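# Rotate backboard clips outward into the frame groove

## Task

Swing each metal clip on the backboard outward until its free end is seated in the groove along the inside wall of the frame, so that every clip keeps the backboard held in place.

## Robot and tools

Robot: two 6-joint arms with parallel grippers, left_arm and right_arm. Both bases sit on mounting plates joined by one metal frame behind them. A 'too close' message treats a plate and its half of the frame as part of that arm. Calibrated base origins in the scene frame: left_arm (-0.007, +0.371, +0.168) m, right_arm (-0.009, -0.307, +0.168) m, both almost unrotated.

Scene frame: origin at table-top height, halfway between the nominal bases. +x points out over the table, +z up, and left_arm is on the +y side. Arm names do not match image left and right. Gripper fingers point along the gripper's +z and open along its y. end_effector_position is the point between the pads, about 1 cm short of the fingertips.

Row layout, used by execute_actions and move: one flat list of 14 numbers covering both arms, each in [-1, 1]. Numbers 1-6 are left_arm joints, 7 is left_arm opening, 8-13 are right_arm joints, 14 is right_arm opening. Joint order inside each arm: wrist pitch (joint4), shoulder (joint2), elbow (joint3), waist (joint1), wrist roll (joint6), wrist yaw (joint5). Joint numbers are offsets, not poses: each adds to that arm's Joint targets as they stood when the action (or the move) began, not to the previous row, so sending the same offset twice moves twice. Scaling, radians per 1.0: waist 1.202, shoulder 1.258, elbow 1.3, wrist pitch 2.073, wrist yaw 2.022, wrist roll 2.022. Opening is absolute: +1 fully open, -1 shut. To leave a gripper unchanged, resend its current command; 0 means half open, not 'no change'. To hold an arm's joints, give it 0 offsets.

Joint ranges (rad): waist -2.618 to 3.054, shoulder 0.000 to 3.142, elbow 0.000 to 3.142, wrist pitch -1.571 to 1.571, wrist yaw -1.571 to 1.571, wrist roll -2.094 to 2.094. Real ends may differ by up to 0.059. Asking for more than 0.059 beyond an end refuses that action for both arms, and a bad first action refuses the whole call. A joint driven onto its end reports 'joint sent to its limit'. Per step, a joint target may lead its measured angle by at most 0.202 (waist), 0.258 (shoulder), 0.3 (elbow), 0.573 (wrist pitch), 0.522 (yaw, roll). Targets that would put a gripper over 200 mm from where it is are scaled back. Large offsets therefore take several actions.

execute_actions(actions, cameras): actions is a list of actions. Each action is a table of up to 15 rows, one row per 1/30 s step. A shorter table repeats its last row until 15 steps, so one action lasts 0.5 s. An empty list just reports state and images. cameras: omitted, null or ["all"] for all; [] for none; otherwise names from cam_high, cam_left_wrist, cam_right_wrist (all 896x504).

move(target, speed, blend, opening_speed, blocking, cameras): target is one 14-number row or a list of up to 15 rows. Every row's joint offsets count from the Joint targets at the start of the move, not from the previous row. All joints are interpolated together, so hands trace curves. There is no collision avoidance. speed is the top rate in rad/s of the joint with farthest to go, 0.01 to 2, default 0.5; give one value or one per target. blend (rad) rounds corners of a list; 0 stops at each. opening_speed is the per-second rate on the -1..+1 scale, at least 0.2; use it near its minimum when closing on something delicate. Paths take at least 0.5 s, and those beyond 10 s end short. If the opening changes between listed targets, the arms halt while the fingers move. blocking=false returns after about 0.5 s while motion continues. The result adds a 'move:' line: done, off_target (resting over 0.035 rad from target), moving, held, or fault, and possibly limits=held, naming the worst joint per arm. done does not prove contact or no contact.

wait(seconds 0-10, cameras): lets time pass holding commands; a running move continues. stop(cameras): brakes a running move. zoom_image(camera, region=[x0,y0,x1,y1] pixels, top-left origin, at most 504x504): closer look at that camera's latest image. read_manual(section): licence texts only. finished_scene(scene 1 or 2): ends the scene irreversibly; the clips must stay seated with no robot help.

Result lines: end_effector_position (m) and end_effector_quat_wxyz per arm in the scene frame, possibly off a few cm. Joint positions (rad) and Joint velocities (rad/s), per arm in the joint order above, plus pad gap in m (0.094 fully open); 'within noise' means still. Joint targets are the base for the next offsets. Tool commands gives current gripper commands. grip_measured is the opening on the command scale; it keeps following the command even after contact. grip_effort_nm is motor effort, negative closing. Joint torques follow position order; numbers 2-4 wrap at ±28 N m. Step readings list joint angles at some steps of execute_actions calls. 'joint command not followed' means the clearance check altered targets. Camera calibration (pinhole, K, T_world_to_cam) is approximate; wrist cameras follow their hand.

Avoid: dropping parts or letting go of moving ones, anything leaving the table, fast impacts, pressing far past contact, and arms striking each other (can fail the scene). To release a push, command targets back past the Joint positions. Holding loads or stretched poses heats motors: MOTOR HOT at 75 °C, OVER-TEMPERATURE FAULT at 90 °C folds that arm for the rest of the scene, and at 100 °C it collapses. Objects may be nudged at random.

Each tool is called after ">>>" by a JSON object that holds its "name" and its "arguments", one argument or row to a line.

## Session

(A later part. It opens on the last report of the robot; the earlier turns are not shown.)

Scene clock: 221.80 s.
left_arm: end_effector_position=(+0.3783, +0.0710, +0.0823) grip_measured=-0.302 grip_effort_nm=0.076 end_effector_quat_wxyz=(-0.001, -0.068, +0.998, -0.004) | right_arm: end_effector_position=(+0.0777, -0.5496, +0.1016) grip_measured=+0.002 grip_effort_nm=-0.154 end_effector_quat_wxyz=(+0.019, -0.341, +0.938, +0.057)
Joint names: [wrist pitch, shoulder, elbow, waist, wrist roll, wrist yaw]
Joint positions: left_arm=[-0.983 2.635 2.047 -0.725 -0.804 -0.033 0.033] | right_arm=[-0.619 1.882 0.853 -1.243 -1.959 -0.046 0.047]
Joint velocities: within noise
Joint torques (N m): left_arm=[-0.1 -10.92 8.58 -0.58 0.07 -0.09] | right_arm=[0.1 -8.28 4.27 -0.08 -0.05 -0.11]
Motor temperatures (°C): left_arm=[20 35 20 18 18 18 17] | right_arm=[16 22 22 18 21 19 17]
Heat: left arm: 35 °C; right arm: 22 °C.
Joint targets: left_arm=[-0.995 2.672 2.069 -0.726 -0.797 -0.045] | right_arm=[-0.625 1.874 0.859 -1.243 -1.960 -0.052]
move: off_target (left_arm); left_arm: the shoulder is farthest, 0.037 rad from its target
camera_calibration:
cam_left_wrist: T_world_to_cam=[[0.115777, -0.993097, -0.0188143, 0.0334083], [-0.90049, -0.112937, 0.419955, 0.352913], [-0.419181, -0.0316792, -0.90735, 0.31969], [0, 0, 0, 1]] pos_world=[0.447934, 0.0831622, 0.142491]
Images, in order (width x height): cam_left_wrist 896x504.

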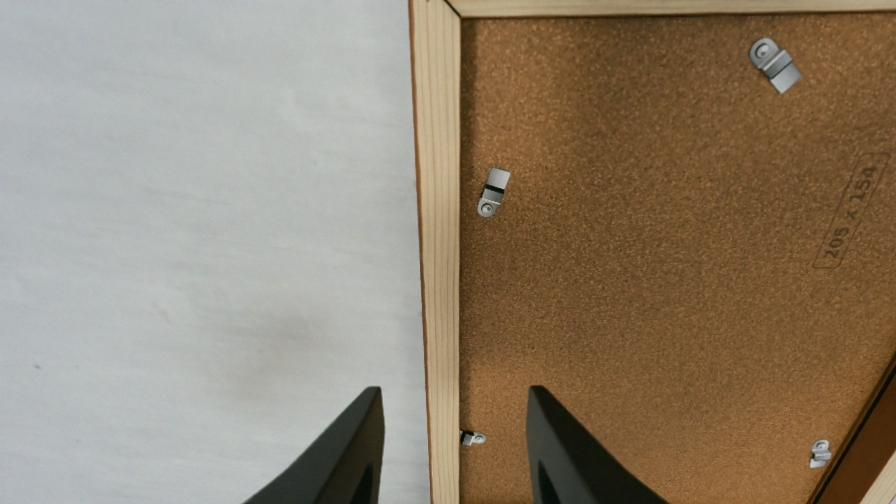

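>>> {"name": "move", "arguments": {
  "target": [0.001, 0.1351, 0.1254, 0.0262, 0.0153, 0, 0.03, 0, 0, 0, 0, 0, 0, 0],
  "cameras": ["cam_left_wrist"]
}}

Scene clock: 244.23 s.
left_arm: end_effector_position=(+0.3968, +0.0733, +0.0360) grip_measured=+0.028 grip_effort_nm=0.071 end_effector_quat_wxyz=(-0.008, -0.067, +0.998, +0.002) | right_arm: end_effector_position=(+0.0777, -0.5496, +0.1016) grip_measured=+0.002 grip_effort_nm=-0.149 end_effector_quat_wxyz=(+0.019, -0.341, +0.938, +0.057)
Joint names: [wrist pitch, shoulder, elbow, waist, wrist roll, wrist yaw]
Joint positions: left_arm=[-0.989 2.812 2.212 -0.695 -0.773 -0.033 0.048] | right_arm=[-0.619 1.882 0.853 -1.243 -1.959 -0.046 0.047]
Joint velocities: within noise
Joint torques (N m): left_arm=[-0.1 -12.21 8.38 -0.53 0.09 -0.13] | right_arm=[0.1 -8.25 4.27 -0.08 -0.05 -0.12]
Motor temperatures (°C): left_arm=[20 36 20 18 18 18 17] | right_arm=[16 22 22 18 21 19 17]
Heat: left arm: 36 °C; right arm: 22 °C.
Joint targets: left_arm=[-0.993 2.842 2.232 -0.695 -0.766 -0.045] | right_arm=[-0.625 1.874 0.859 -1.243 -1.960 -0.052]
move: done
camera_calibration:
cam_left_wrist: T_world_to_cam=[[0.113879, -0.992979, -0.0320011, 0.0339251], [-0.894061, -0.116474, 0.432538, 0.386491], [-0.433228, -0.0206458, -0.901048, 0.290056], [0, 0, 0, 1]] pos_world=[0.467343, 0.0846914, 0.0952682]
Images, in order (width x height): cam_left_wrist 896x504.

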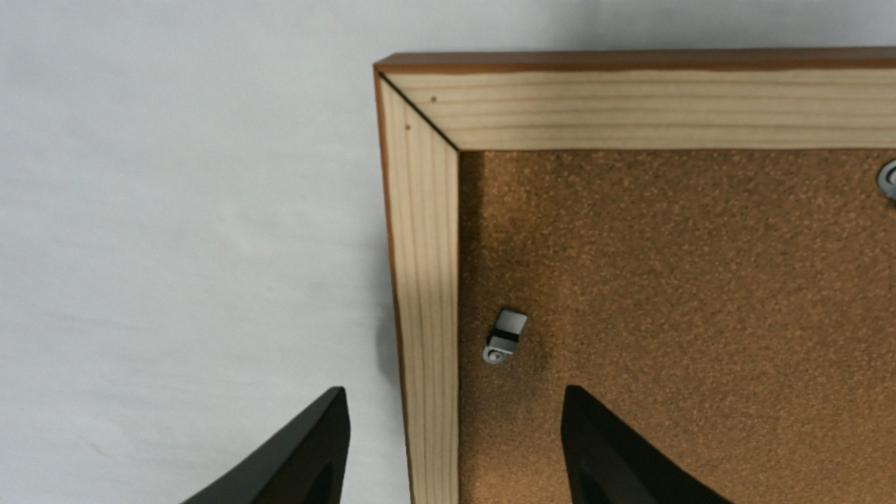

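>>> {"name": "move", "arguments": {
  "target": [0.0229, 0.0105, -0.0323, 0.0075, 0, 0, 0.03, 0, 0, 0, 0, 0, 0, 0],
  "cameras": ["cam_left_wrist"]
}}

Scene clock: 258.53 s.
left_arm: end_effector_position=(+0.4025, +0.0725, +0.0317) grip_measured=+0.028 grip_effort_nm=0.066 end_effector_quat_wxyz=(+0.001, -0.070, +0.998, -0.005) | right_arm: end_effector_position=(+0.0777, -0.5496, +0.1016) grip_measured=+0.002 grip_effort_nm=-0.149 end_effector_quat_wxyz=(+0.019, -0.341, +0.938, +0.057)
Joint names: [wrist pitch, shoulder, elbow, waist, wrist roll, wrist yaw]
Joint positions: left_arm=[-0.953 2.818 2.205 -0.689 -0.772 -0.033 0.048] | right_arm=[-0.619 1.882 0.853 -1.243 -1.959 -0.046 0.047]
Joint velocities: within noise
Joint torques (N m): left_arm=[0.07 -11.4 5.41 -0.06 0.1 -0.11] | right_arm=[0.11 -8.27 4.29 -0.02 -0.04 -0.11]
Motor temperatures (°C): left_arm=[20 38 21 18 18 18 17] | right_arm=[16 22 22 18 21 19 17]
Heat: left arm: 38 °C; right arm: 22 °C.
Joint targets: left_arm=[-0.946 2.856 2.190 -0.686 -0.766 -0.045] | right_arm=[-0.625 1.874 0.859 -1.243 -1.960 -0.052]
move: off_target (left_arm); left_arm: the shoulder is farthest, 0.038 rad from its target
camera_calibration:
cam_left_wrist: T_world_to_cam=[[0.120165, -0.992621, -0.0162503, 0.0292379], [-0.901251, -0.115939, 0.417498, 0.396718], [-0.416301, -0.0355231, -0.908533, 0.283095], [0, 0, 0, 1]] pos_world=[0.471882, 0.0850736, 0.0920476]
Images, in order (width x height): cam_left_wrist 896x504.

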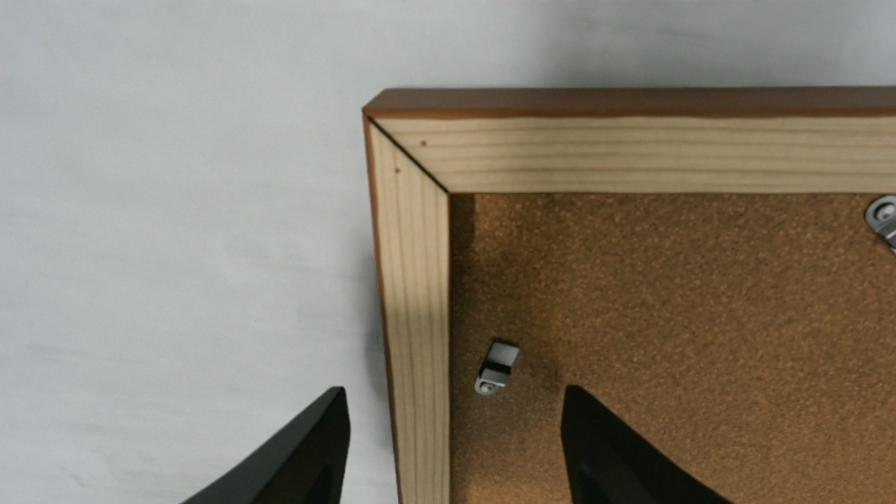

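>>> {"name": "move", "arguments": {
  "target": [0.0, 0.0072, 0, 0.0, 0, 0, 0.03, 0, 0, 0, 0, 0, 0, 0],
  "cameras": ["cam_left_wrist"]
}}

Scene clock: 263.47 s.
left_arm: end_effector_position=(+0.4009, +0.0734, +0.0272) grip_measured=+0.028 grip_effort_nm=0.076 end_effector_quat_wxyz=(-0.002, -0.070, +0.998, -0.003) | right_arm: end_effector_position=(+0.0777, -0.5496, +0.1016) grip_measured=+0.002 grip_effort_nm=-0.154 end_effector_quat_wxyz=(+0.019, -0.341, +0.938, +0.057)
Joint names: [wrist pitch, shoulder, elbow, waist, wrist roll, wrist yaw]
Joint positions: left_arm=[-0.951 2.827 2.205 -0.689 -0.772 -0.033 0.048] | right_arm=[-0.619 1.882 0.853 -1.243 -1.959 -0.046 0.047]
Joint velocities: within noise
Joint torques (N m): left_arm=[0.04 -11.32 5.24 -0.29 0.06 -0.08] | right_arm=[0.1 -8.27 4.26 -0.08 -0.04 -0.1]
Motor temperatures (°C): left_arm=[20 38 20 18 18 18 17] | right_arm=[16 22 22 18 21 19 17]
Heat: left arm: 38 °C; right arm: 22 °C.
Joint targets: left_arm=[-0.946 2.864 2.190 -0.686 -0.766 -0.045] | right_arm=[-0.625 1.874 0.859 -1.243 -1.960 -0.052]
move: off_target (left_arm); left_arm: the shoulder is farthest, 0.038 rad from its target
camera_calibration:
cam_left_wrist: T_world_to_cam=[[0.119769, -0.992575, -0.0212002, 0.0306127], [-0.898832, -0.117476, 0.422256, 0.396237], [-0.421612, -0.0315177, -0.906229, 0.280189], [0, 0, 0, 1]] pos_world=[0.470615, 0.0857648, 0.0872512]
Images, in order (width x height): cam_left_wrist 896x504.

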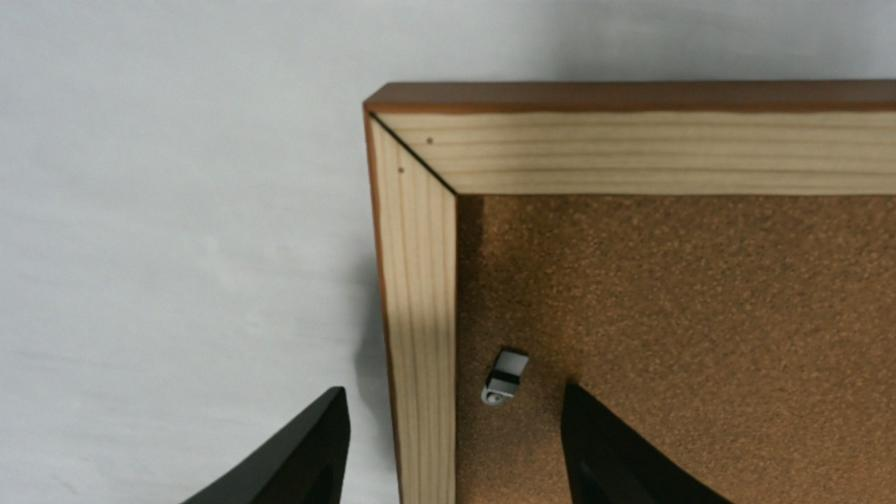

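>>> {"name": "move", "arguments": {
  "target": [
    [0, 0, 0, 0.0, 0, 0, -0.25, 0, 0, 0, 0, 0, 0, 0],
    [0, 0, 0, 0.0, 0, 0, -0.45, 0, 0, 0, 0, 0, 0, 0]
  ],
  "opening_speed": 0.3,
  "cameras": ["cam_left_wrist"]
}}

>>> {"name": "move", "arguments": {
  "target": [0, 0, 0, 0.0, 0, 0, -0.56, 0, 0, 0, 0, 0, 0, 0],
  "opening_speed": 0.2,
  "cameras": ["cam_left_wrist"]
}}

Scene clock: 270.37 s.
left_arm: end_effector_position=(+0.4012, +0.0732, +0.0272) grip_measured=-0.448 grip_effort_nm=-0.125 end_effector_quat_wxyz=(-0.002, -0.070, +0.998, -0.003) | right_arm: end_effector_position=(+0.0777, -0.5496, +0.1016) grip_measured=+0.002 grip_effort_nm=-0.159 end_effector_quat_wxyz=(+0.019, -0.341, +0.938, +0.057)
Joint names: [wrist pitch, shoulder, elbow, waist, wrist roll, wrist yaw]
Joint positions: left_arm=[-0.95 2.827 2.205 -0.689 -0.772 -0.033 0.026] | right_arm=[-0.619 1.882 0.853 -1.243 -1.959 -0.046 0.047]
Joint velocities: within noise
Joint torques (N m): left_arm=[0.02 -11.41 5.44 -0.27 0.07 -0.07] | right_arm=[0.11 -8.23 4.27 -0.09 -0.04 -0.11]
Motor temperatures (°C): left_arm=[20 37 20 18 18 18 17] | right_arm=[16 22 22 18 21 19 17]
Heat: left arm: 37 °C; right arm: 22 °C.
Joint targets: left_arm=[-0.946 2.864 2.190 -0.686 -0.766 -0.045] | right_arm=[-0.625 1.874 0.859 -1.243 -1.960 -0.052]
move: off_target (left_arm); target 2's new numbers were sent with left_arm's shoulder 0.037 rad from that target; left_arm: the shoulder is farthest, 0.037 rad from its target
camera_calibration:
cam_left_wrist: T_world_to_cam=[[0.119476, -0.992632, -0.020157, 0.0304468], [-0.899389, -0.116807, 0.421254, 0.396687], [-0.420505, -0.0322008, -0.906719, 0.279931], [0, 0, 0, 1]] pos_world=[0.470851, 0.0855725, 0.0873259]
Images, in order (width x height): cam_left_wrist 896x504.

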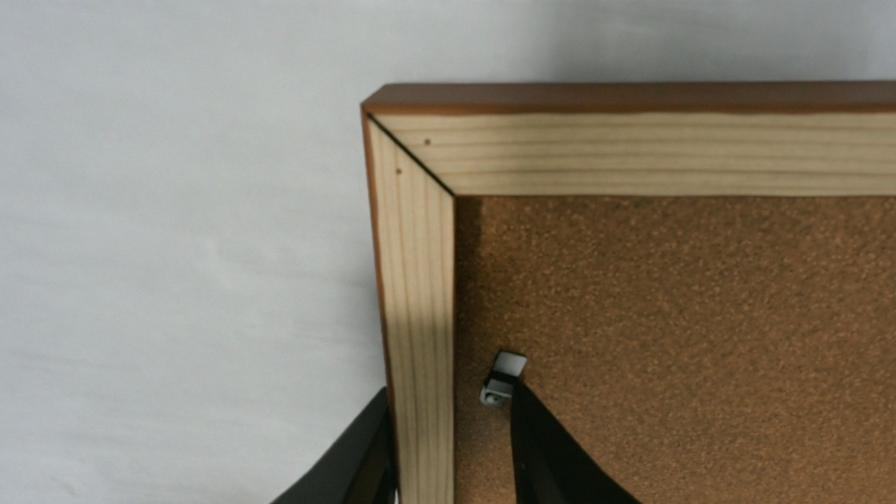

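Scene clock: 271.13 s.
left_arm: end_effector_position=(+0.4016, +0.0742, +0.0272) grip_measured=-0.554 grip_effort_nm=-0.349 end_effector_quat_wxyz=(-0.002, -0.070, +0.998, -0.003) | right_arm: end_effector_position=(+0.0777, -0.5496, +0.1016) grip_measured=+0.002 grip_effort_nm=-0.149 end_effector_quat_wxyz=(+0.019, -0.341, +0.938, +0.057)
Joint names: [wrist pitch, shoulder, elbow, waist, wrist roll, wrist yaw]
Joint positions: left_arm=[-0.951 2.827 2.205 -0.687 -0.771 -0.033 0.021] | right_arm=[-0.619 1.882 0.853 -1.243 -1.959 -0.046 0.047]
Joint velocities: within noise
Joint torques (N m): left_arm=[0.02 -11.25 5.38 -0.23 0.07 -0.09] | right_arm=[0.11 -8.25 4.27 -0.12 -0.05 -0.11]
Motor temperatures (°C): left_arm=[20 37 20 18 18 18 17] | right_arm=[16 22 22 18 21 19 17]
Heat: left arm: 37 °C; right arm: 22 °C.
Joint targets: left_arm=[-0.946 2.864 2.190 -0.686 -0.766 -0.045] | right_arm=[-0.625 1.874 0.859 -1.243 -1.960 -0.052]
move: off_target (left_arm); left_arm: the shoulder is farthest, 0.037 rad from its target
camera_calibration:
cam_left_wrist: T_world_to_cam=[[0.119793, -0.992571, -0.0212585, 0.0312996], [-0.899033, -0.117538, 0.421812, 0.397047], [-0.421177, -0.031418, -0.906434, 0.280286], [0, 0, 0, 1]] pos_world=[0.471259, 0.0865412, 0.0872472]
Images, in order (width x height): cam_left_wrist 896x504.

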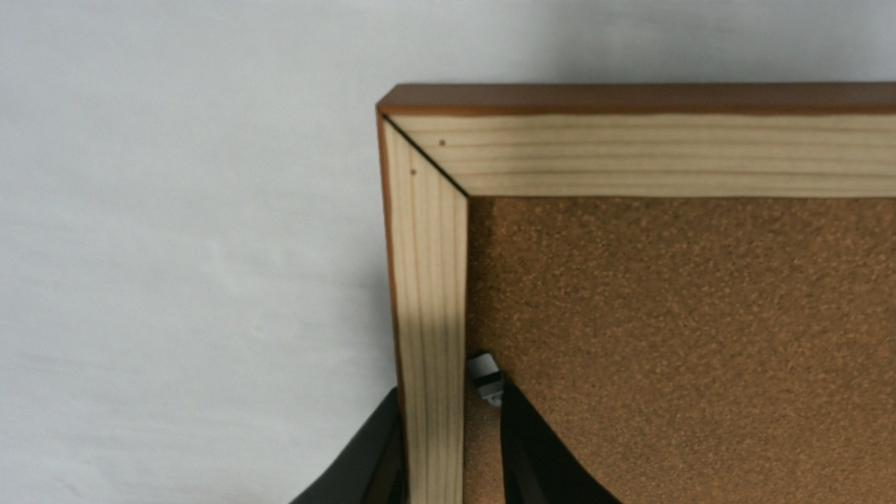

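>>> {"name": "move", "arguments": {
  "target": [0, 0, 0, 0.0, 0, 0, -0.61, 0, 0, 0, 0, 0, 0, 0],
  "opening_speed": 0.2,
  "cameras": ["cam_left_wrist"]
}}

>>> {"name": "move", "arguments": {
  "target": [0, 0, 0, 0.0, 0, 0, -0.645, 0, 0, 0, 0, 0, 0, 0],
  "opening_speed": 0.2,
  "cameras": ["cam_left_wrist"]
}}

Scene clock: 275.23 s.
left_arm: end_effector_position=(+0.4025, +0.0735, +0.0272) grip_measured=-0.605 grip_effort_nm=-1.004 end_effector_quat_wxyz=(+0.000, -0.068, +0.998, -0.004) | right_arm: end_effector_position=(+0.0777, -0.5496, +0.1016) grip_measured=+0.002 grip_effort_nm=-0.154 end_effector_quat_wxyz=(+0.019, -0.341, +0.938, +0.057)
Joint names: [wrist pitch, shoulder, elbow, waist, wrist roll, wrist yaw]
Joint positions: left_arm=[-0.946 2.827 2.205 -0.687 -0.766 -0.033 0.019] | right_arm=[-0.619 1.882 0.853 -1.243 -1.959 -0.046 0.047]
Joint velocities: within noise
Joint torques (N m): left_arm=[-0.02 -11.49 5.24 -0.4 0.03 -0.14] | right_arm=[0.11 -8.29 4.26 -0.12 -0.03 -0.11]
Motor temperatures (°C): left_arm=[20 37 19 18 18 18 17] | right_arm=[16 22 22 18 21 19 17]
Heat: left arm: 37 °C; right arm: 22 °C.
Joint targets: left_arm=[-0.945 2.864 2.190 -0.686 -0.766 -0.045] | right_arm=[-0.625 1.874 0.859 -1.243 -1.960 -0.052]
move: off_target (left_arm); left_arm: the shoulder is farthest, 0.037 rad from its target
camera_calibration:
cam_left_wrist: T_world_to_cam=[[0.115496, -0.993147, -0.0178551, 0.032153], [-0.90101, -0.112315, 0.419007, 0.398239], [-0.418141, -0.0323062, -0.907808, 0.279517], [0, 0, 0, 1]] pos_world=[0.471982, 0.0856909, 0.0874565]
Images, in order (width x height): cam_left_wrist 896x504.

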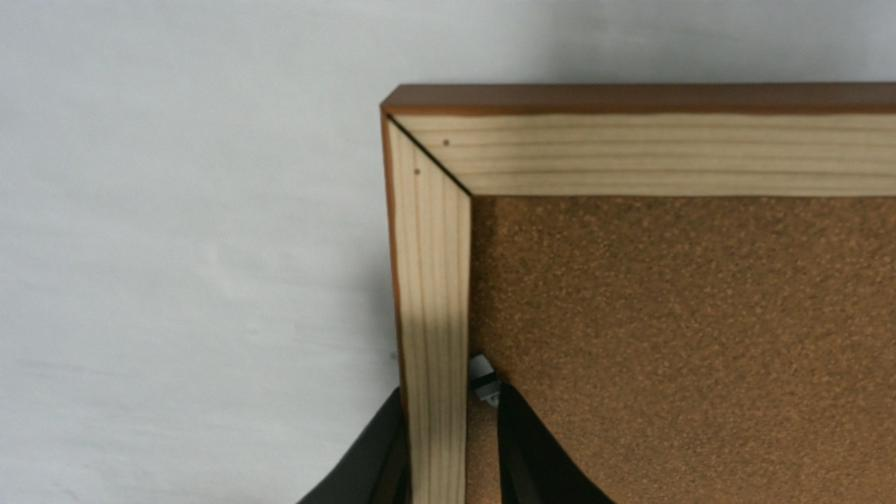

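Scene clock: 275.73 s.
left_arm: end_effector_position=(+0.4026, +0.0733, +0.0272) grip_measured=-0.608 grip_effort_nm=-1.062 end_effector_quat_wxyz=(+0.000, -0.067, +0.998, -0.005) | right_arm: end_effector_position=(+0.0777, -0.5496, +0.1016) grip_measured=+0.002 grip_effort_nm=-0.159 end_effector_quat_wxyz=(+0.019, -0.341, +0.938, +0.057)
Joint names: [wrist pitch, shoulder, elbow, waist, wrist roll, wrist yaw]
Joint positions: left_arm=[-0.946 2.827 2.205 -0.687 -0.765 -0.033 0.018] | right_arm=[-0.619 1.882 0.853 -1.243 -1.959 -0.046 0.047]
Joint velocities: within noise
Joint torques (N m): left_arm=[-0.02 -11.4 5.3 -0.4 -0.02 -0.1] | right_arm=[0.1 -8.25 4.29 -0.09 -0.05 -0.11]
Motor temperatures (°C): left_arm=[20 37 19 18 18 18 17] | right_arm=[16 22 22 18 21 19 17]
Heat: left arm: 37 °C; right arm: 22 °C.
Joint targets: left_arm=[-0.946 2.864 2.190 -0.686 -0.766 -0.045] | right_arm=[-0.625 1.874 0.859 -1.243 -1.960 -0.052]
move: off_target (left_arm); left_arm: the shoulder is farthest, 0.037 rad from its target
camera_calibration:
cam_left_wrist: T_world_to_cam=[[0.114774, -0.993245, -0.0170569, 0.0322508], [-0.901259, -0.111335, 0.418733, 0.398358], [-0.417804, -0.0326869, -0.907949, 0.279456], [0, 0, 0, 1]] pos_world=[0.47208, 0.0855188, 0.0874762]
Images, in order (width x height): cam_left_wrist 896x504.

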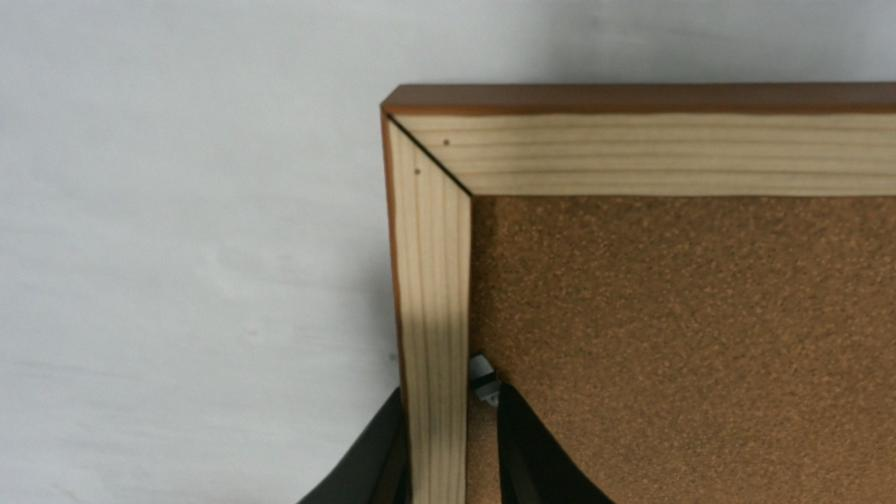

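>>> {"name": "move", "arguments": {
  "target": [
    [0, 0, 0, 0.0, 0, 0, -0.5, 0, 0, 0, 0, 0, 0, 0],
    [0, -0.053, 0, 0.0, 0, 0, -0.5, 0, 0, 0, 0, 0, 0, 0]
  ],
  "opening_speed": 0.3,
  "cameras": ["cam_left_wrist"]
}}

Scene clock: 282.17 s.
left_arm: end_effector_position=(+0.4031, +0.0729, +0.0272) grip_measured=-0.502 grip_effort_nm=0.081 end_effector_quat_wxyz=(+0.001, -0.067, +0.998, -0.006) | right_arm: end_effector_position=(+0.0777, -0.5496, +0.1016) grip_measured=+0.002 grip_effort_nm=-0.154 end_effector_quat_wxyz=(+0.019, -0.341, +0.938, +0.057)
Joint names: [wrist pitch, shoulder, elbow, waist, wrist roll, wrist yaw]
Joint positions: left_arm=[-0.943 2.827 2.205 -0.687 -0.765 -0.032 0.023] | right_arm=[-0.619 1.882 0.853 -1.243 -1.959 -0.046 0.047]
Joint velocities: within noise
Joint torques (N m): left_arm=[-0.03 -17.07 5.37 -0.38 -0.02 -0.07] | right_arm=[0.11 -8.27 4.25 -0.12 -0.04 -0.11]
Motor temperatures (°C): left_arm=[20 37 19 18 18 18 17] | right_arm=[16 22 22 18 21 19 17]
Heat: left arm: 37 °C; right arm: 22 °C.
Joint targets: left_arm=[-0.946 2.798 2.190 -0.686 -0.766 -0.044] | right_arm=[-0.625 1.874 0.859 -1.243 -1.960 -0.052]
move: done
camera_calibration:
cam_left_wrist: T_world_to_cam=[[0.114529, -0.993307, -0.0149671, 0.0317972], [-0.902098, -0.110299, 0.417197, 0.399058], [-0.416056, -0.0342794, -0.908693, 0.279085], [0, 0, 0, 1]] pos_world=[0.472462, 0.0851669, 0.0875922]
Images, in order (width x height): cam_left_wrist 896x504.

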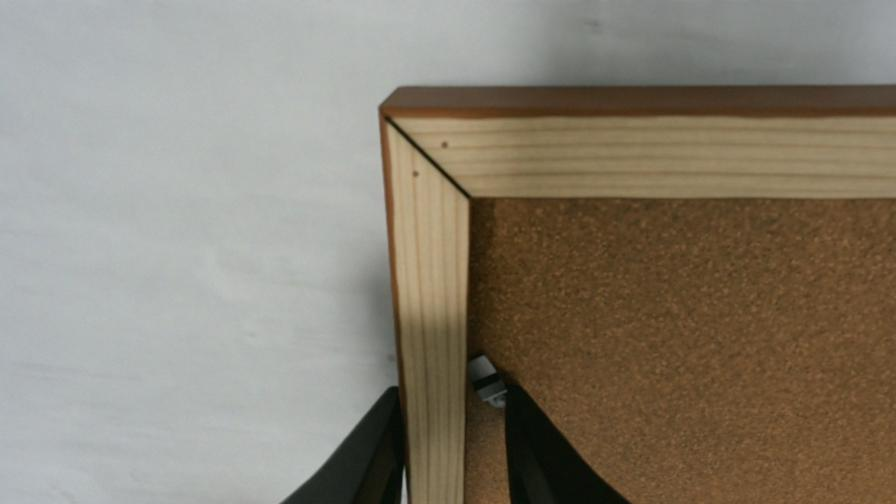

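>>> {"name": "move", "arguments": {
  "target": [0, -0.009, 0, 0.0, 0, 0, -0.5, 0, 0, 0, 0, 0, 0, 0],
  "cameras": []
}}

Scene clock: 285.33 s.
left_arm: end_effector_position=(+0.4031, +0.0728, +0.0274) grip_measured=-0.502 grip_effort_nm=0.081 end_effector_quat_wxyz=(+0.001, -0.067, +0.998, -0.006) | right_arm: end_effector_position=(+0.0777, -0.5496, +0.1016) grip_measured=+0.002 grip_effort_nm=-0.164 end_effector_quat_wxyz=(+0.019, -0.341, +0.938, +0.057)
Joint names: [wrist pitch, shoulder, elbow, waist, wrist roll, wrist yaw]
Joint positions: left_arm=[-0.943 2.826 2.205 -0.687 -0.765 -0.032 0.023] | right_arm=[-0.619 1.882 0.853 -1.243 -1.959 -0.046 0.047]
Joint velocities: within noise
Joint torques (N m): left_arm=[-0.02 -18.14 5.3 -0.38 0 -0.06] | right_arm=[0.1 -8.24 4.25 -0.08 -0.04 -0.1]
Motor temperatures (°C): left_arm=[20 37 19 18 18 18 17] | right_arm=[16 22 22 18 21 19 17]
Heat: left arm: 37 °C; right arm: 22 °C.
Joint targets: left_arm=[-0.945 2.787 2.190 -0.686 -0.766 -0.044] | right_arm=[-0.625 1.874 0.859 -1.243 -1.960 -0.052]
move: off_target (left_arm); left_arm: the shoulder is farthest, 0.040 rad from its target
No camera images: "cameras" was empty.

>>> {"name": "move", "arguments": {
  "target": [0, -0.0035, 0, 0.0, 0, 0, -0.5, 0, 0, 0, 0, 0, 0, 0],
  "cameras": []
}}

Scene clock: 287.87 s.
left_arm: end_effector_position=(+0.4039, +0.0724, +0.0291) grip_measured=-0.502 grip_effort_nm=0.081 end_effector_quat_wxyz=(+0.002, -0.067, +0.998, -0.007) | right_arm: end_effector_position=(+0.0777, -0.5496, +0.1016) grip_measured=+0.002 grip_effort_nm=-0.149 end_effector_quat_wxyz=(+0.019, -0.341, +0.938, +0.057)
Joint names: [wrist pitch, shoulder, elbow, waist, wrist roll, wrist yaw]
Joint positions: left_arm=[-0.943 2.823 2.205 -0.687 -0.765 -0.032 0.023] | right_arm=[-0.619 1.882 0.853 -1.243 -1.959 -0.046 0.047]
Joint velocities: within noise
Joint torques (N m): left_arm=[-0.03 -18.36 5.34 -0.32 0.03 -0.1] | right_arm=[0.11 -8.28 4.31 -0.12 -0.04 -0.11]
Motor temperatures (°C): left_arm=[20 38 19 18 18 18 17] | right_arm=[16 22 22 18 21 19 17]
Heat: left arm: 38 °C; right arm: 22 °C.
Joint targets: left_arm=[-0.945 2.782 2.190 -0.686 -0.766 -0.044] | right_arm=[-0.625 1.874 0.859 -1.243 -1.960 -0.052]
move: off_target (left_arm); left_arm: the shoulder is farthest, 0.040 rad from its target
No camera images: "cameras" was empty.

>>> {"name": "move", "arguments": {
  "target": [0, 0, 0, 0.0, 0, 0, -0.56, 0, 0, 0, 0, 0, 0, 0],
  "opening_speed": 0.2,
  "cameras": []
}}

>>> {"name": "move", "arguments": {
  "target": [0, 0, 0, 0.0, 0, 0, -0.61, 0, 0, 0, 0, 0, 0, 0],
  "opening_speed": 0.2,
  "cameras": ["cam_left_wrist"]
}}

Scene clock: 291.40 s.
left_arm: end_effector_position=(+0.4036, +0.0727, +0.0293) grip_measured=-0.558 grip_effort_nm=-0.129 end_effector_quat_wxyz=(+0.002, -0.067, +0.998, -0.006) | right_arm: end_effector_position=(+0.0777, -0.5496, +0.1016) grip_measured=+0.002 grip_effort_nm=-0.149 end_effector_quat_wxyz=(+0.019, -0.341, +0.938, +0.057)
Joint names: [wrist pitch, shoulder, elbow, waist, wrist roll, wrist yaw]
Joint positions: left_arm=[-0.945 2.823 2.205 -0.687 -0.765 -0.033 0.021] | right_arm=[-0.619 1.882 0.853 -1.243 -1.959 -0.046 0.047]
Joint velocities: within noise
Joint torques (N m): left_arm=[-0.01 -18.26 5.33 -0.39 0 -0.08] | right_arm=[0.1 -8.29 4.25 -0.09 -0.04 -0.12]
Motor temperatures (°C): left_arm=[20 40 19 18 18 18 17] | right_arm=[16 22 22 18 21 19 17]
Heat: left arm: 40 °C; right arm: 22 °C.
Joint targets: left_arm=[-0.946 2.782 2.190 -0.686 -0.766 -0.044] | right_arm=[-0.625 1.874 0.859 -1.243 -1.960 -0.052]
move: off_target (left_arm); left_arm: the shoulder is farthest, 0.041 rad from its target
No camera images: "cameras" was empty.

Scene clock: 291.90 s.
left_arm: end_effector_position=(+0.4033, +0.0736, +0.0292) grip_measured=-0.608 grip_effort_nm=-0.144 end_effector_quat_wxyz=(+0.001, -0.067, +0.998, -0.004) | right_arm: end_effector_position=(+0.0777, -0.5496, +0.1016) grip_measured=+0.002 grip_effort_nm=-0.154 end_effector_quat_wxyz=(+0.019, -0.341, +0.938, +0.057)
Joint names: [wrist pitch, shoulder, elbow, waist, wrist roll, wrist yaw]
Joint positions: left_arm=[-0.948 2.823 2.205 -0.687 -0.765 -0.036 0.018] | right_arm=[-0.619 1.882 0.853 -1.243 -1.959 -0.046 0.047]
Joint velocities: within noise
Joint torques (N m): left_arm=[0 -18.37 5.41 -0.29 0.01 -0.1] | right_arm=[0.09 -8.28 4.25 -0.1 -0.04 -0.11]
Motor temperatures (°C): left_arm=[20 40 19 18 18 18 17] | right_arm=[16 22 22 18 21 19 17]
Heat: left arm: 40 °C; right arm: 22 °C.
Joint targets: left_arm=[-0.945 2.782 2.190 -0.686 -0.766 -0.044] | right_arm=[-0.625 1.874 0.859 -1.243 -1.960 -0.052]
move: off_target (left_arm); left_arm: the shoulder is farthest, 0.041 rad from its target
camera_calibration:
cam_left_wrist: T_world_to_cam=[[0.114529, -0.993252, -0.0182659, 0.032594], [-0.902558, -0.111718, 0.415823, 0.398811], [-0.415057, -0.0311376, -0.909262, 0.280423], [0, 0, 0, 1]] pos_world=[0.472609, 0.0856601, 0.089739]
Images, in order (width x height): cam_left_wrist 896x504.

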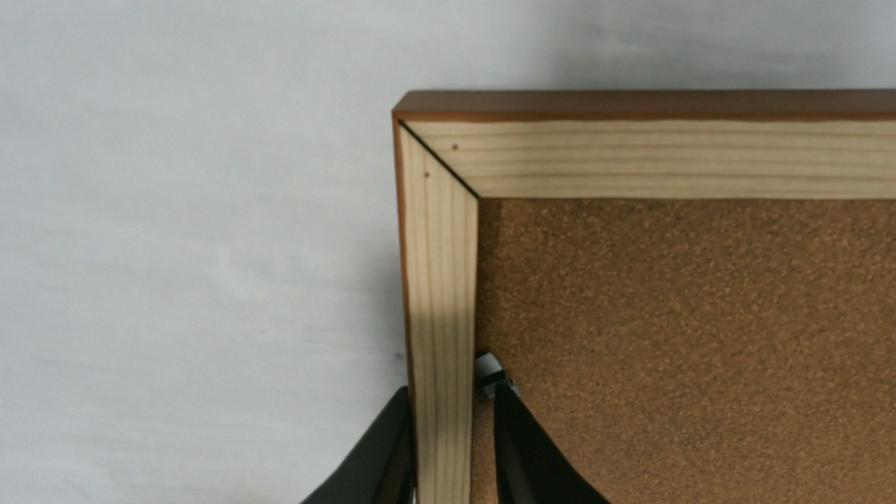

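>>> {"name": "move", "arguments": {
  "target": [0, 0, 0, 0.0, 0, 0, -0.645, 0, 0, 0, 0, 0, 0, 0],
  "opening_speed": 0.2,
  "cameras": ["cam_left_wrist"]
}}

Scene clock: 294.20 s.
left_arm: end_effector_position=(+0.4032, +0.0743, +0.0292) grip_measured=-0.643 grip_effort_nm=-0.139 end_effector_quat_wxyz=(+0.002, -0.067, +0.998, -0.002) | right_arm: end_effector_position=(+0.0777, -0.5496, +0.1016) grip_measured=+0.002 grip_effort_nm=-0.154 end_effector_quat_wxyz=(+0.019, -0.341, +0.938, +0.057)
Joint names: [wrist pitch, shoulder, elbow, waist, wrist roll, wrist yaw]
Joint positions: left_arm=[-0.95 2.823 2.205 -0.687 -0.765 -0.039 0.017] | right_arm=[-0.619 1.882 0.853 -1.243 -1.959 -0.046 0.047]
Joint velocities: within noise
Joint torques (N m): left_arm=[0.04 -18.4 5.35 -0.42 0.02 -0.03] | right_arm=[0.1 -8.27 4.3 -0.13 -0.05 -0.11]
Motor temperatures (°C): left_arm=[20 40 19 18 18 18 17] | right_arm=[16 22 22 18 21 19 17]
Heat: left arm: 40 °C; right arm: 22 °C.
Joint targets: left_arm=[-0.945 2.782 2.190 -0.686 -0.766 -0.045] | right_arm=[-0.625 1.874 0.859 -1.243 -1.960 -0.052]
move: off_target (left_arm); left_arm: the shoulder is farthest, 0.041 rad from its target
camera_calibration:
cam_left_wrist: T_world_to_cam=[[0.114477, -0.993187, -0.0218009, 0.0334342], [-0.902672, -0.113158, 0.415185, 0.399008], [-0.414823, -0.0278502, -0.909476, 0.280084], [0, 0, 0, 1]] pos_world=[0.472531, 0.0861577, 0.0897959]
Images, in order (width x height): cam_left_wrist 896x504.

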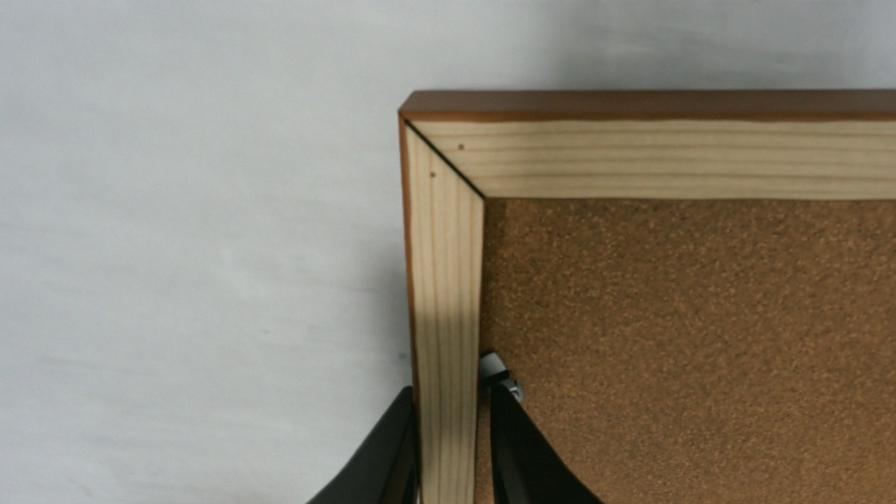

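>>> {"name": "move", "arguments": {
  "target": [
    [0, 0, 0, 0.0, 0, 0, -0.45, 0, 0, 0, 0, 0, 0, 0],
    [0, 0, -0.0046, 0.0, 0, 0, -0.45, 0, 0, 0, 0, 0, 0, 0]
  ],
  "opening_speed": 0.3,
  "cameras": ["cam_left_wrist"]
}}

Scene clock: 312.53 s.
left_arm: end_effector_position=(+0.4019, +0.0752, +0.0282) grip_measured=-0.452 grip_effort_nm=0.071 end_effector_quat_wxyz=(+0.000, -0.067, +0.998, -0.001) | right_arm: end_effector_position=(+0.0777, -0.5496, +0.1016) grip_measured=+0.002 grip_effort_nm=-0.154 end_effector_quat_wxyz=(+0.019, -0.341, +0.938, +0.057)
Joint names: [wrist pitch, shoulder, elbow, waist, wrist roll, wrist yaw]
Joint positions: left_arm=[-0.95 2.822 2.199 -0.687 -0.765 -0.039 0.026] | right_arm=[-0.619 1.882 0.853 -1.243 -1.959 -0.046 0.047]
Joint velocities: within noise
Joint torques (N m): left_arm=[0.02 -18.11 5.29 -0.39 0 -0.07] | right_arm=[0.1 -8.27 4.26 -0.09 -0.04 -0.1]
Motor temperatures (°C): left_arm=[20 43 19 18 18 18 17] | right_arm=[16 22 22 18 21 19 17]
Heat: left arm: 43 °C; right arm: 22 °C.
Joint targets: left_arm=[-0.945 2.782 2.184 -0.686 -0.766 -0.045] | right_arm=[-0.625 1.874 0.859 -1.243 -1.960 -0.052]
move: off_target (left_arm); left_arm: the shoulder is farthest, 0.040 rad from its target
camera_calibration:
cam_left_wrist: T_world_to_cam=[[0.11421, -0.993145, -0.0249016, 0.0346767], [-0.901153, -0.114117, 0.418211, 0.397722], [-0.418186, -0.0253236, -0.908009, 0.2797], [0, 0, 0, 1]] pos_world=[0.471415, 0.0869088, 0.0885022]
Images, in order (width x height): cam_left_wrist 896x504.

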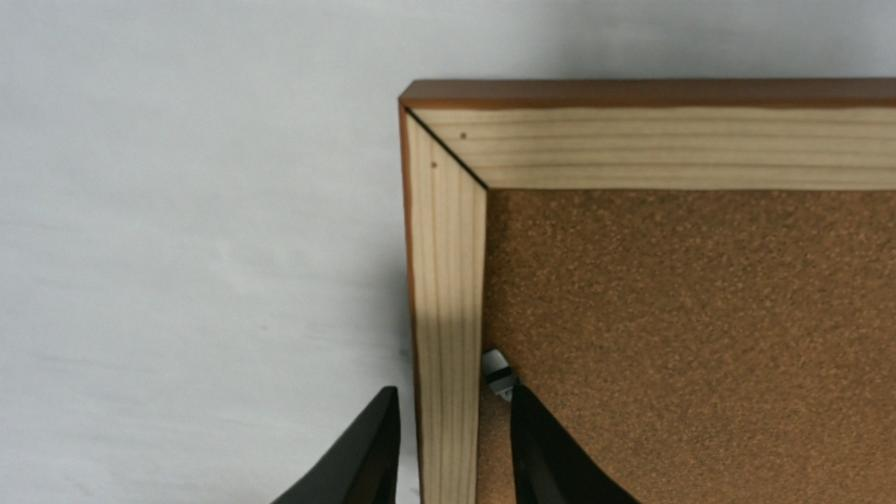

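>>> {"name": "move", "arguments": {
  "target": [
    [0, 0, 0, 0.0, 0, 0, -0.55, 0, 0, 0, 0, 0, 0, 0],
    [0, 0, 0, 0.0, 0, 0, -0.6, 0, 0, 0, 0, 0, 0, 0]
  ],
  "opening_speed": 0.2,
  "cameras": ["cam_left_wrist"]
}}

Scene clock: 317.67 s.
left_arm: end_effector_position=(+0.4019, +0.0737, +0.0287) grip_measured=-0.598 grip_effort_nm=-0.154 end_effector_quat_wxyz=(-0.001, -0.067, +0.998, -0.004) | right_arm: end_effector_position=(+0.0777, -0.5496, +0.1016) grip_measured=+0.002 grip_effort_nm=-0.154 end_effector_quat_wxyz=(+0.019, -0.341, +0.938, +0.057)
Joint names: [wrist pitch, shoulder, elbow, waist, wrist roll, wrist yaw]
Joint positions: left_arm=[-0.948 2.821 2.199 -0.687 -0.765 -0.032 0.019] | right_arm=[-0.619 1.882 0.853 -1.243 -1.959 -0.046 0.047]
Joint velocities: within noise
Joint torques (N m): left_arm=[0.01 -18.11 5.41 -0.43 0.02 -0.11] | right_arm=[0.1 -8.24 4.25 -0.09 -0.04 -0.11]
Motor temperatures (°C): left_arm=[20 42 19 18 18 18 17] | right_arm=[16 22 22 18 21 19 17]
Heat: left arm: 42 °C; right arm: 22 °C.
Joint targets: left_arm=[-0.946 2.782 2.184 -0.686 -0.766 -0.045] | right_arm=[-0.625 1.874 0.859 -1.243 -1.960 -0.052]
move: off_target (left_arm); target 2's new numbers were sent with left_arm's shoulder 0.040 rad from that target; left_arm: the shoulder is farthest, 0.039 rad from its target
camera_calibration:
cam_left_wrist: T_world_to_cam=[[0.114302, -0.993291, -0.0175295, 0.0329838], [-0.900604, -0.111052, 0.420213, 0.396805], [-0.419341, -0.032244, -0.907256, 0.281121], [0, 0, 0, 1]] pos_world=[0.47148, 0.0858929, 0.0888844]
Images, in order (width x height): cam_left_wrist 896x504.

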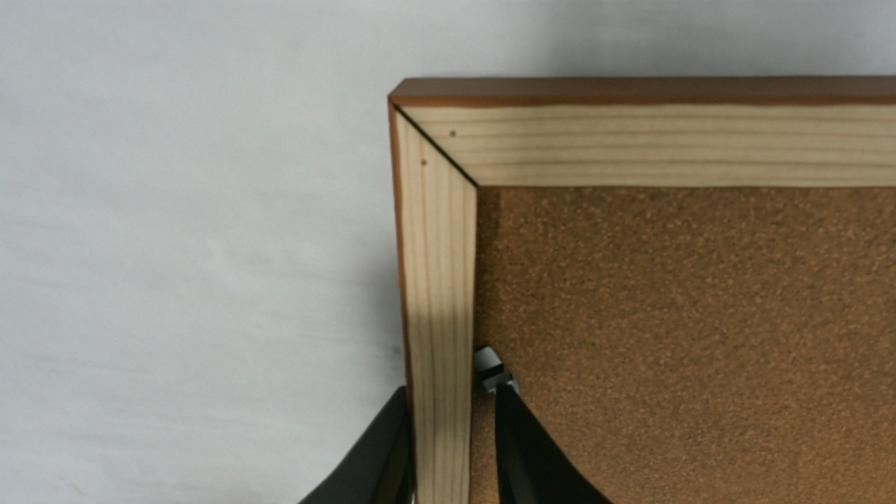

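>>> {"name": "move", "arguments": {
  "target": [
    [0, 0, 0, 0.0, 0, 0, -0.4, 0, 0, 0, 0, 0, 0, 0],
    [-0.0125, 0, 0.0462, 0.0067, 0, 0, -0.4, 0, 0, 0, 0, 0, 0, 0]
  ],
  "opening_speed": 0.3,
  "cameras": []
}}

Scene clock: 336.17 s.
left_arm: end_effector_position=(+0.4083, +0.0732, +0.0347) grip_measured=-0.402 grip_effort_nm=0.076 end_effector_quat_wxyz=(+0.004, -0.070, +0.997, -0.009) | right_arm: end_effector_position=(+0.0777, -0.5496, +0.1016) grip_measured=+0.002 grip_effort_nm=-0.159 end_effector_quat_wxyz=(+0.019, -0.341, +0.938, +0.057)
Joint names: [wrist pitch, shoulder, elbow, waist, wrist roll, wrist yaw]
Joint positions: left_arm=[-0.96 2.821 2.225 -0.681 -0.765 -0.032 0.028] | right_arm=[-0.619 1.882 0.853 -1.243 -1.959 -0.046 0.047]
Joint velocities: within noise
Joint torques (N m): left_arm=[-0.08 -18.24 8.35 -0.2 0.03 -0.05] | right_arm=[0.1 -8.28 4.27 -0.12 -0.05 -0.11]
Motor temperatures (°C): left_arm=[20 42 19 18 18 18 17] | right_arm=[16 23 22 18 21 19 17]
Heat: left arm: 42 °C; right arm: 23 °C.
Joint targets: left_arm=[-0.971 2.782 2.244 -0.678 -0.766 -0.045] | right_arm=[-0.625 1.874 0.859 -1.243 -1.960 -0.052]
move: off_target (left_arm); left_arm: the shoulder is farthest, 0.039 rad from its target
No camera images: "cameras" was empty.

>>> {"name": "move", "arguments": {
  "target": [0,0.0725,0,0,0,0,-0.4,0,0,0,0,0,0,0],
  "cameras": ["cam_left_wrist"]
}}

Scene clock: 339.10 s.
left_arm: end_effector_position=(+0.4049, +0.0753, +0.0275) grip_measured=-0.402 grip_effort_nm=0.066 end_effector_quat_wxyz=(-0.002, -0.070, +0.998, -0.003) | right_arm: end_effector_position=(+0.0777, -0.5496, +0.1016) grip_measured=+0.002 grip_effort_nm=-0.149 end_effector_quat_wxyz=(+0.019, -0.341, +0.938, +0.057)
Joint names: [wrist pitch, shoulder, elbow, waist, wrist roll, wrist yaw]
Joint positions: left_arm=[-0.962 2.836 2.226 -0.681 -0.765 -0.032 0.028] | right_arm=[-0.619 1.882 0.853 -1.243 -1.959 -0.046 0.047]
Joint velocities: within noise
Joint torques (N m): left_arm=[-0.11 -11.48 8.12 -0.18 0.01 -0.08] | right_arm=[0.09 -8.25 4.27 -0.08 -0.03 -0.1]
Motor temperatures (°C): left_arm=[20 42 19 18 18 18 17] | right_arm=[16 23 22 18 21 19 17]
Heat: left arm: 42 °C; right arm: 23 °C.
Joint targets: left_arm=[-0.972 2.873 2.245 -0.678 -0.766 -0.045] | right_arm=[-0.625 1.874 0.859 -1.243 -1.960 -0.052]
move: off_target (left_arm); left_arm: the shoulder is farthest, 0.037 rad from its target
camera_calibration:
cam_left_wrist: T_world_to_cam=[[0.120208, -0.992557, -0.0194917, 0.0317282], [-0.898924, -0.117158, 0.422149, 0.400003], [-0.42129, -0.033224, -0.906317, 0.28215], [0, 0, 0, 1]] pos_world=[0.474626, 0.0877298, 0.0874753]
Images, in order (width x height): cam_left_wrist 896x504.

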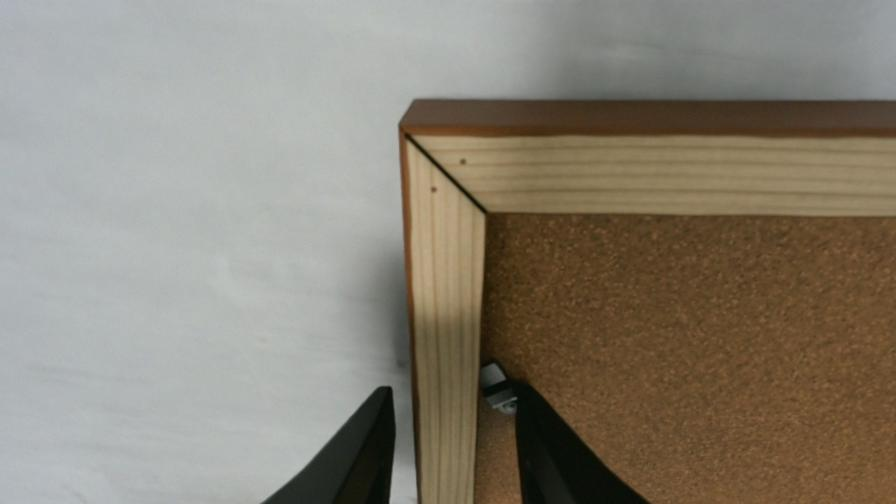

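>>> {"name": "move", "arguments": {
  "target": [
    [0, 0, 0, 0.0, 0, 0, -0.55, 0, 0, 0, 0, 0, 0, 0],
    [0, 0, 0, 0.0, 0, 0, -0.6, 0, 0, 0, 0, 0, 0, 0]
  ],
  "opening_speed": 0.2,
  "cameras": ["cam_left_wrist"]
}}

Scene clock: 344.63 s.
left_arm: end_effector_position=(+0.4048, +0.0761, +0.0276) grip_measured=-0.596 grip_effort_nm=-0.237 end_effector_quat_wxyz=(-0.003, -0.071, +0.998, -0.002) | right_arm: end_effector_position=(+0.0777, -0.5496, +0.1016) grip_measured=+0.002 grip_effort_nm=-0.154 end_effector_quat_wxyz=(+0.019, -0.341, +0.938, +0.057)
Joint names: [wrist pitch, shoulder, elbow, waist, wrist roll, wrist yaw]
Joint positions: left_arm=[-0.965 2.836 2.227 -0.68 -0.765 -0.033 0.019] | right_arm=[-0.619 1.882 0.853 -1.243 -1.959 -0.046 0.047]
Joint velocities: within noise
Joint torques (N m): left_arm=[-0.1 -11.43 8.05 -0.43 0.05 -0.11] | right_arm=[0.1 -8.25 4.23 -0.09 -0.04 -0.11]
Motor temperatures (°C): left_arm=[20 42 19 18 18 18 17] | right_arm=[16 23 22 18 21 19 17]
Heat: left arm: 42 °C; right arm: 23 °C.
Joint targets: left_arm=[-0.972 2.873 2.244 -0.678 -0.766 -0.045] | right_arm=[-0.625 1.874 0.859 -1.243 -1.960 -0.052]
move: off_target (left_arm); target 2's new numbers were sent with left_arm's shoulder 0.037 rad from that target; left_arm: the shoulder is farthest, 0.037 rad from its target
camera_calibration:
cam_left_wrist: T_world_to_cam=[[0.120827, -0.992426, -0.0221605, 0.0323898], [-0.898203, -0.118806, 0.423221, 0.399712], [-0.422649, -0.0312319, -0.905755, 0.28265], [0, 0, 0, 1]] pos_world=[0.474571, 0.0884603, 0.0875633]
Images, in order (width x height): cam_left_wrist 896x504.

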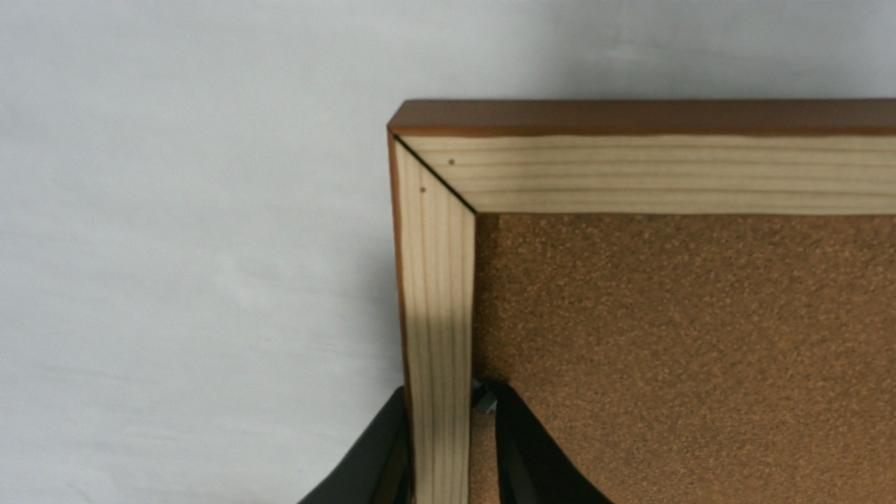

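Turning now.

>>> {"name": "move", "arguments": {
  "target": [0, 0, 0, 0.0, 0, 0, -0.65, 0, 0, 0, 0, 0, 0, 0],
  "opening_speed": 0.2,
  "cameras": ["cam_left_wrist"]
}}

Scene clock: 348.03 s.
left_arm: end_effector_position=(+0.4043, +0.0764, +0.0276) grip_measured=-0.642 grip_effort_nm=-0.476 end_effector_quat_wxyz=(-0.004, -0.068, +0.998, -0.001) | right_arm: end_effector_position=(+0.0777, -0.5496, +0.1016) grip_measured=+0.002 grip_effort_nm=-0.159 end_effector_quat_wxyz=(+0.019, -0.341, +0.938, +0.057)
Joint names: [wrist pitch, shoulder, elbow, waist, wrist roll, wrist yaw]
Joint positions: left_arm=[-0.967 2.836 2.227 -0.68 -0.761 -0.033 0.017] | right_arm=[-0.619 1.882 0.853 -1.243 -1.959 -0.046 0.047]
Joint velocities: within noise
Joint torques (N m): left_arm=[-0.07 -11.38 8.09 -0.32 -0.06 -0.1] | right_arm=[0.1 -8.29 4.27 -0.09 -0.04 -0.11]
Motor temperatures (°C): left_arm=[20 42 19 18 18 18 17] | right_arm=[16 23 22 18 21 19 17]
Heat: left arm: 42 °C; right arm: 23 °C.
Joint targets: left_arm=[-0.971 2.873 2.244 -0.678 -0.766 -0.045] | right_arm=[-0.625 1.874 0.859 -1.243 -1.960 -0.052]
move: off_target (left_arm); left_arm: the shoulder is farthest, 0.037 rad from its target
camera_calibration:
cam_left_wrist: T_world_to_cam=[[0.116529, -0.992905, -0.0236791, 0.0345918], [-0.897926, -0.115511, 0.42472, 0.398931], [-0.424441, -0.02823, -0.905015, 0.282942], [0, 0, 0, 1]] pos_world=[0.474272, 0.0884146, 0.0874527]
Images, in order (width x height): cam_left_wrist 896x504.

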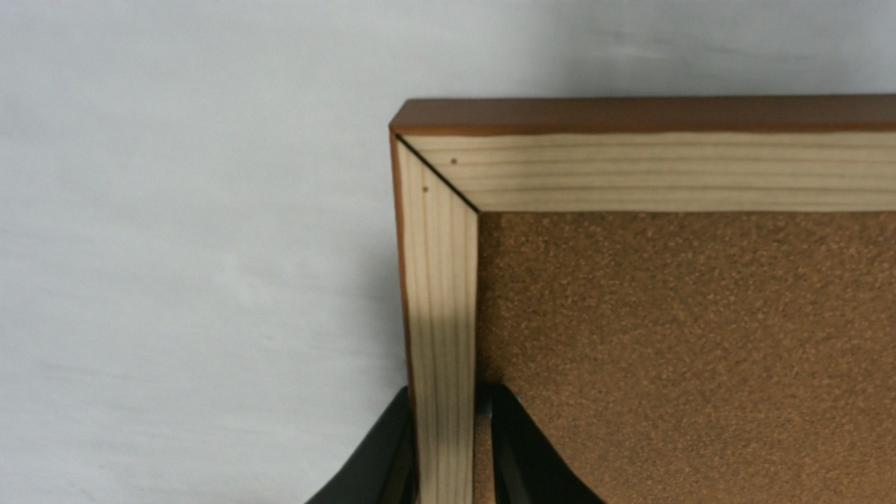

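>>> {"name": "move", "arguments": {
  "target": [
    [0,0,0,0,0,0,-0.3,0,0,0,0,0,0,0],
    [0,-0.2,0,0,0,0,-0.3,0,0,0,0,0,0,0],
    [0.2258,-0.65,-0.8062,0.1897,-0.2117,0,-0.3,-0.0863,0.3,0.4,0.9,1,0.047,0.0],
    [0.2258,-0.5056,-0.8062,0.1897,-0.2117,0,-0.3,-0.0863,0.3,0.4,1,1,0.047,0.0]
  ],
  "speed": 0.9,
  "cameras": ["cam_high"]
}}

Scene clock: 393.97 s.
left_arm: end_effector_position=(+0.3346, +0.2311, +0.0678) grip_measured=-0.302 grip_effort_nm=0.066 end_effector_quat_wxyz=(+0.011, -0.386, +0.922, -0.016) | right_arm: end_effector_position=(+0.3453, -0.3295, +0.0861) grip_measured=+0.002 grip_effort_nm=-0.149 end_effector_quat_wxyz=(-0.068, +0.051, +0.996, -0.003)
Joint names: [wrist pitch, shoulder, elbow, waist, wrist roll, wrist yaw]
Joint positions: left_arm=[-0.503 2.222 1.198 -0.453 -1.187 -0.033 0.033] | right_arm=[-0.796 2.24 1.353 -0.036 0.054 0.037 0.047]
Joint velocities: within noise
Joint torques (N m): left_arm=[0.05 -8.7 5.03 -0.2 -0.06 -0.09] | right_arm=[0.05 -9.99 6.24 0.05 0.02 0.07]
Motor temperatures (°C): left_arm=[20 43 20 18 18 18 17] | right_arm=[16 23 22 18 21 19 17]
Heat: left arm: 43 °C; right arm: 23 °C.
Joint targets: left_arm=[-0.503 2.237 1.196 -0.450 -1.194 -0.045] | right_arm=[-0.804 2.251 1.379 -0.041 0.062 0.043]
move: done
Images, in order (width x height): cam_high 896x504.

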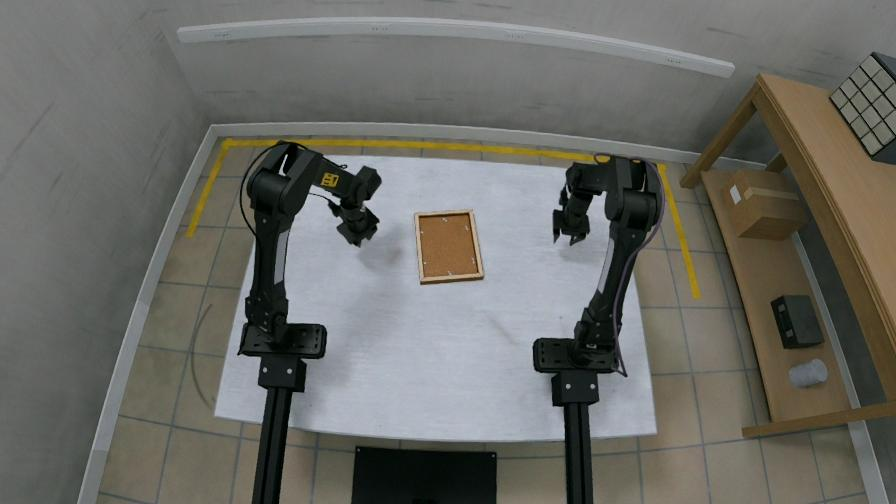

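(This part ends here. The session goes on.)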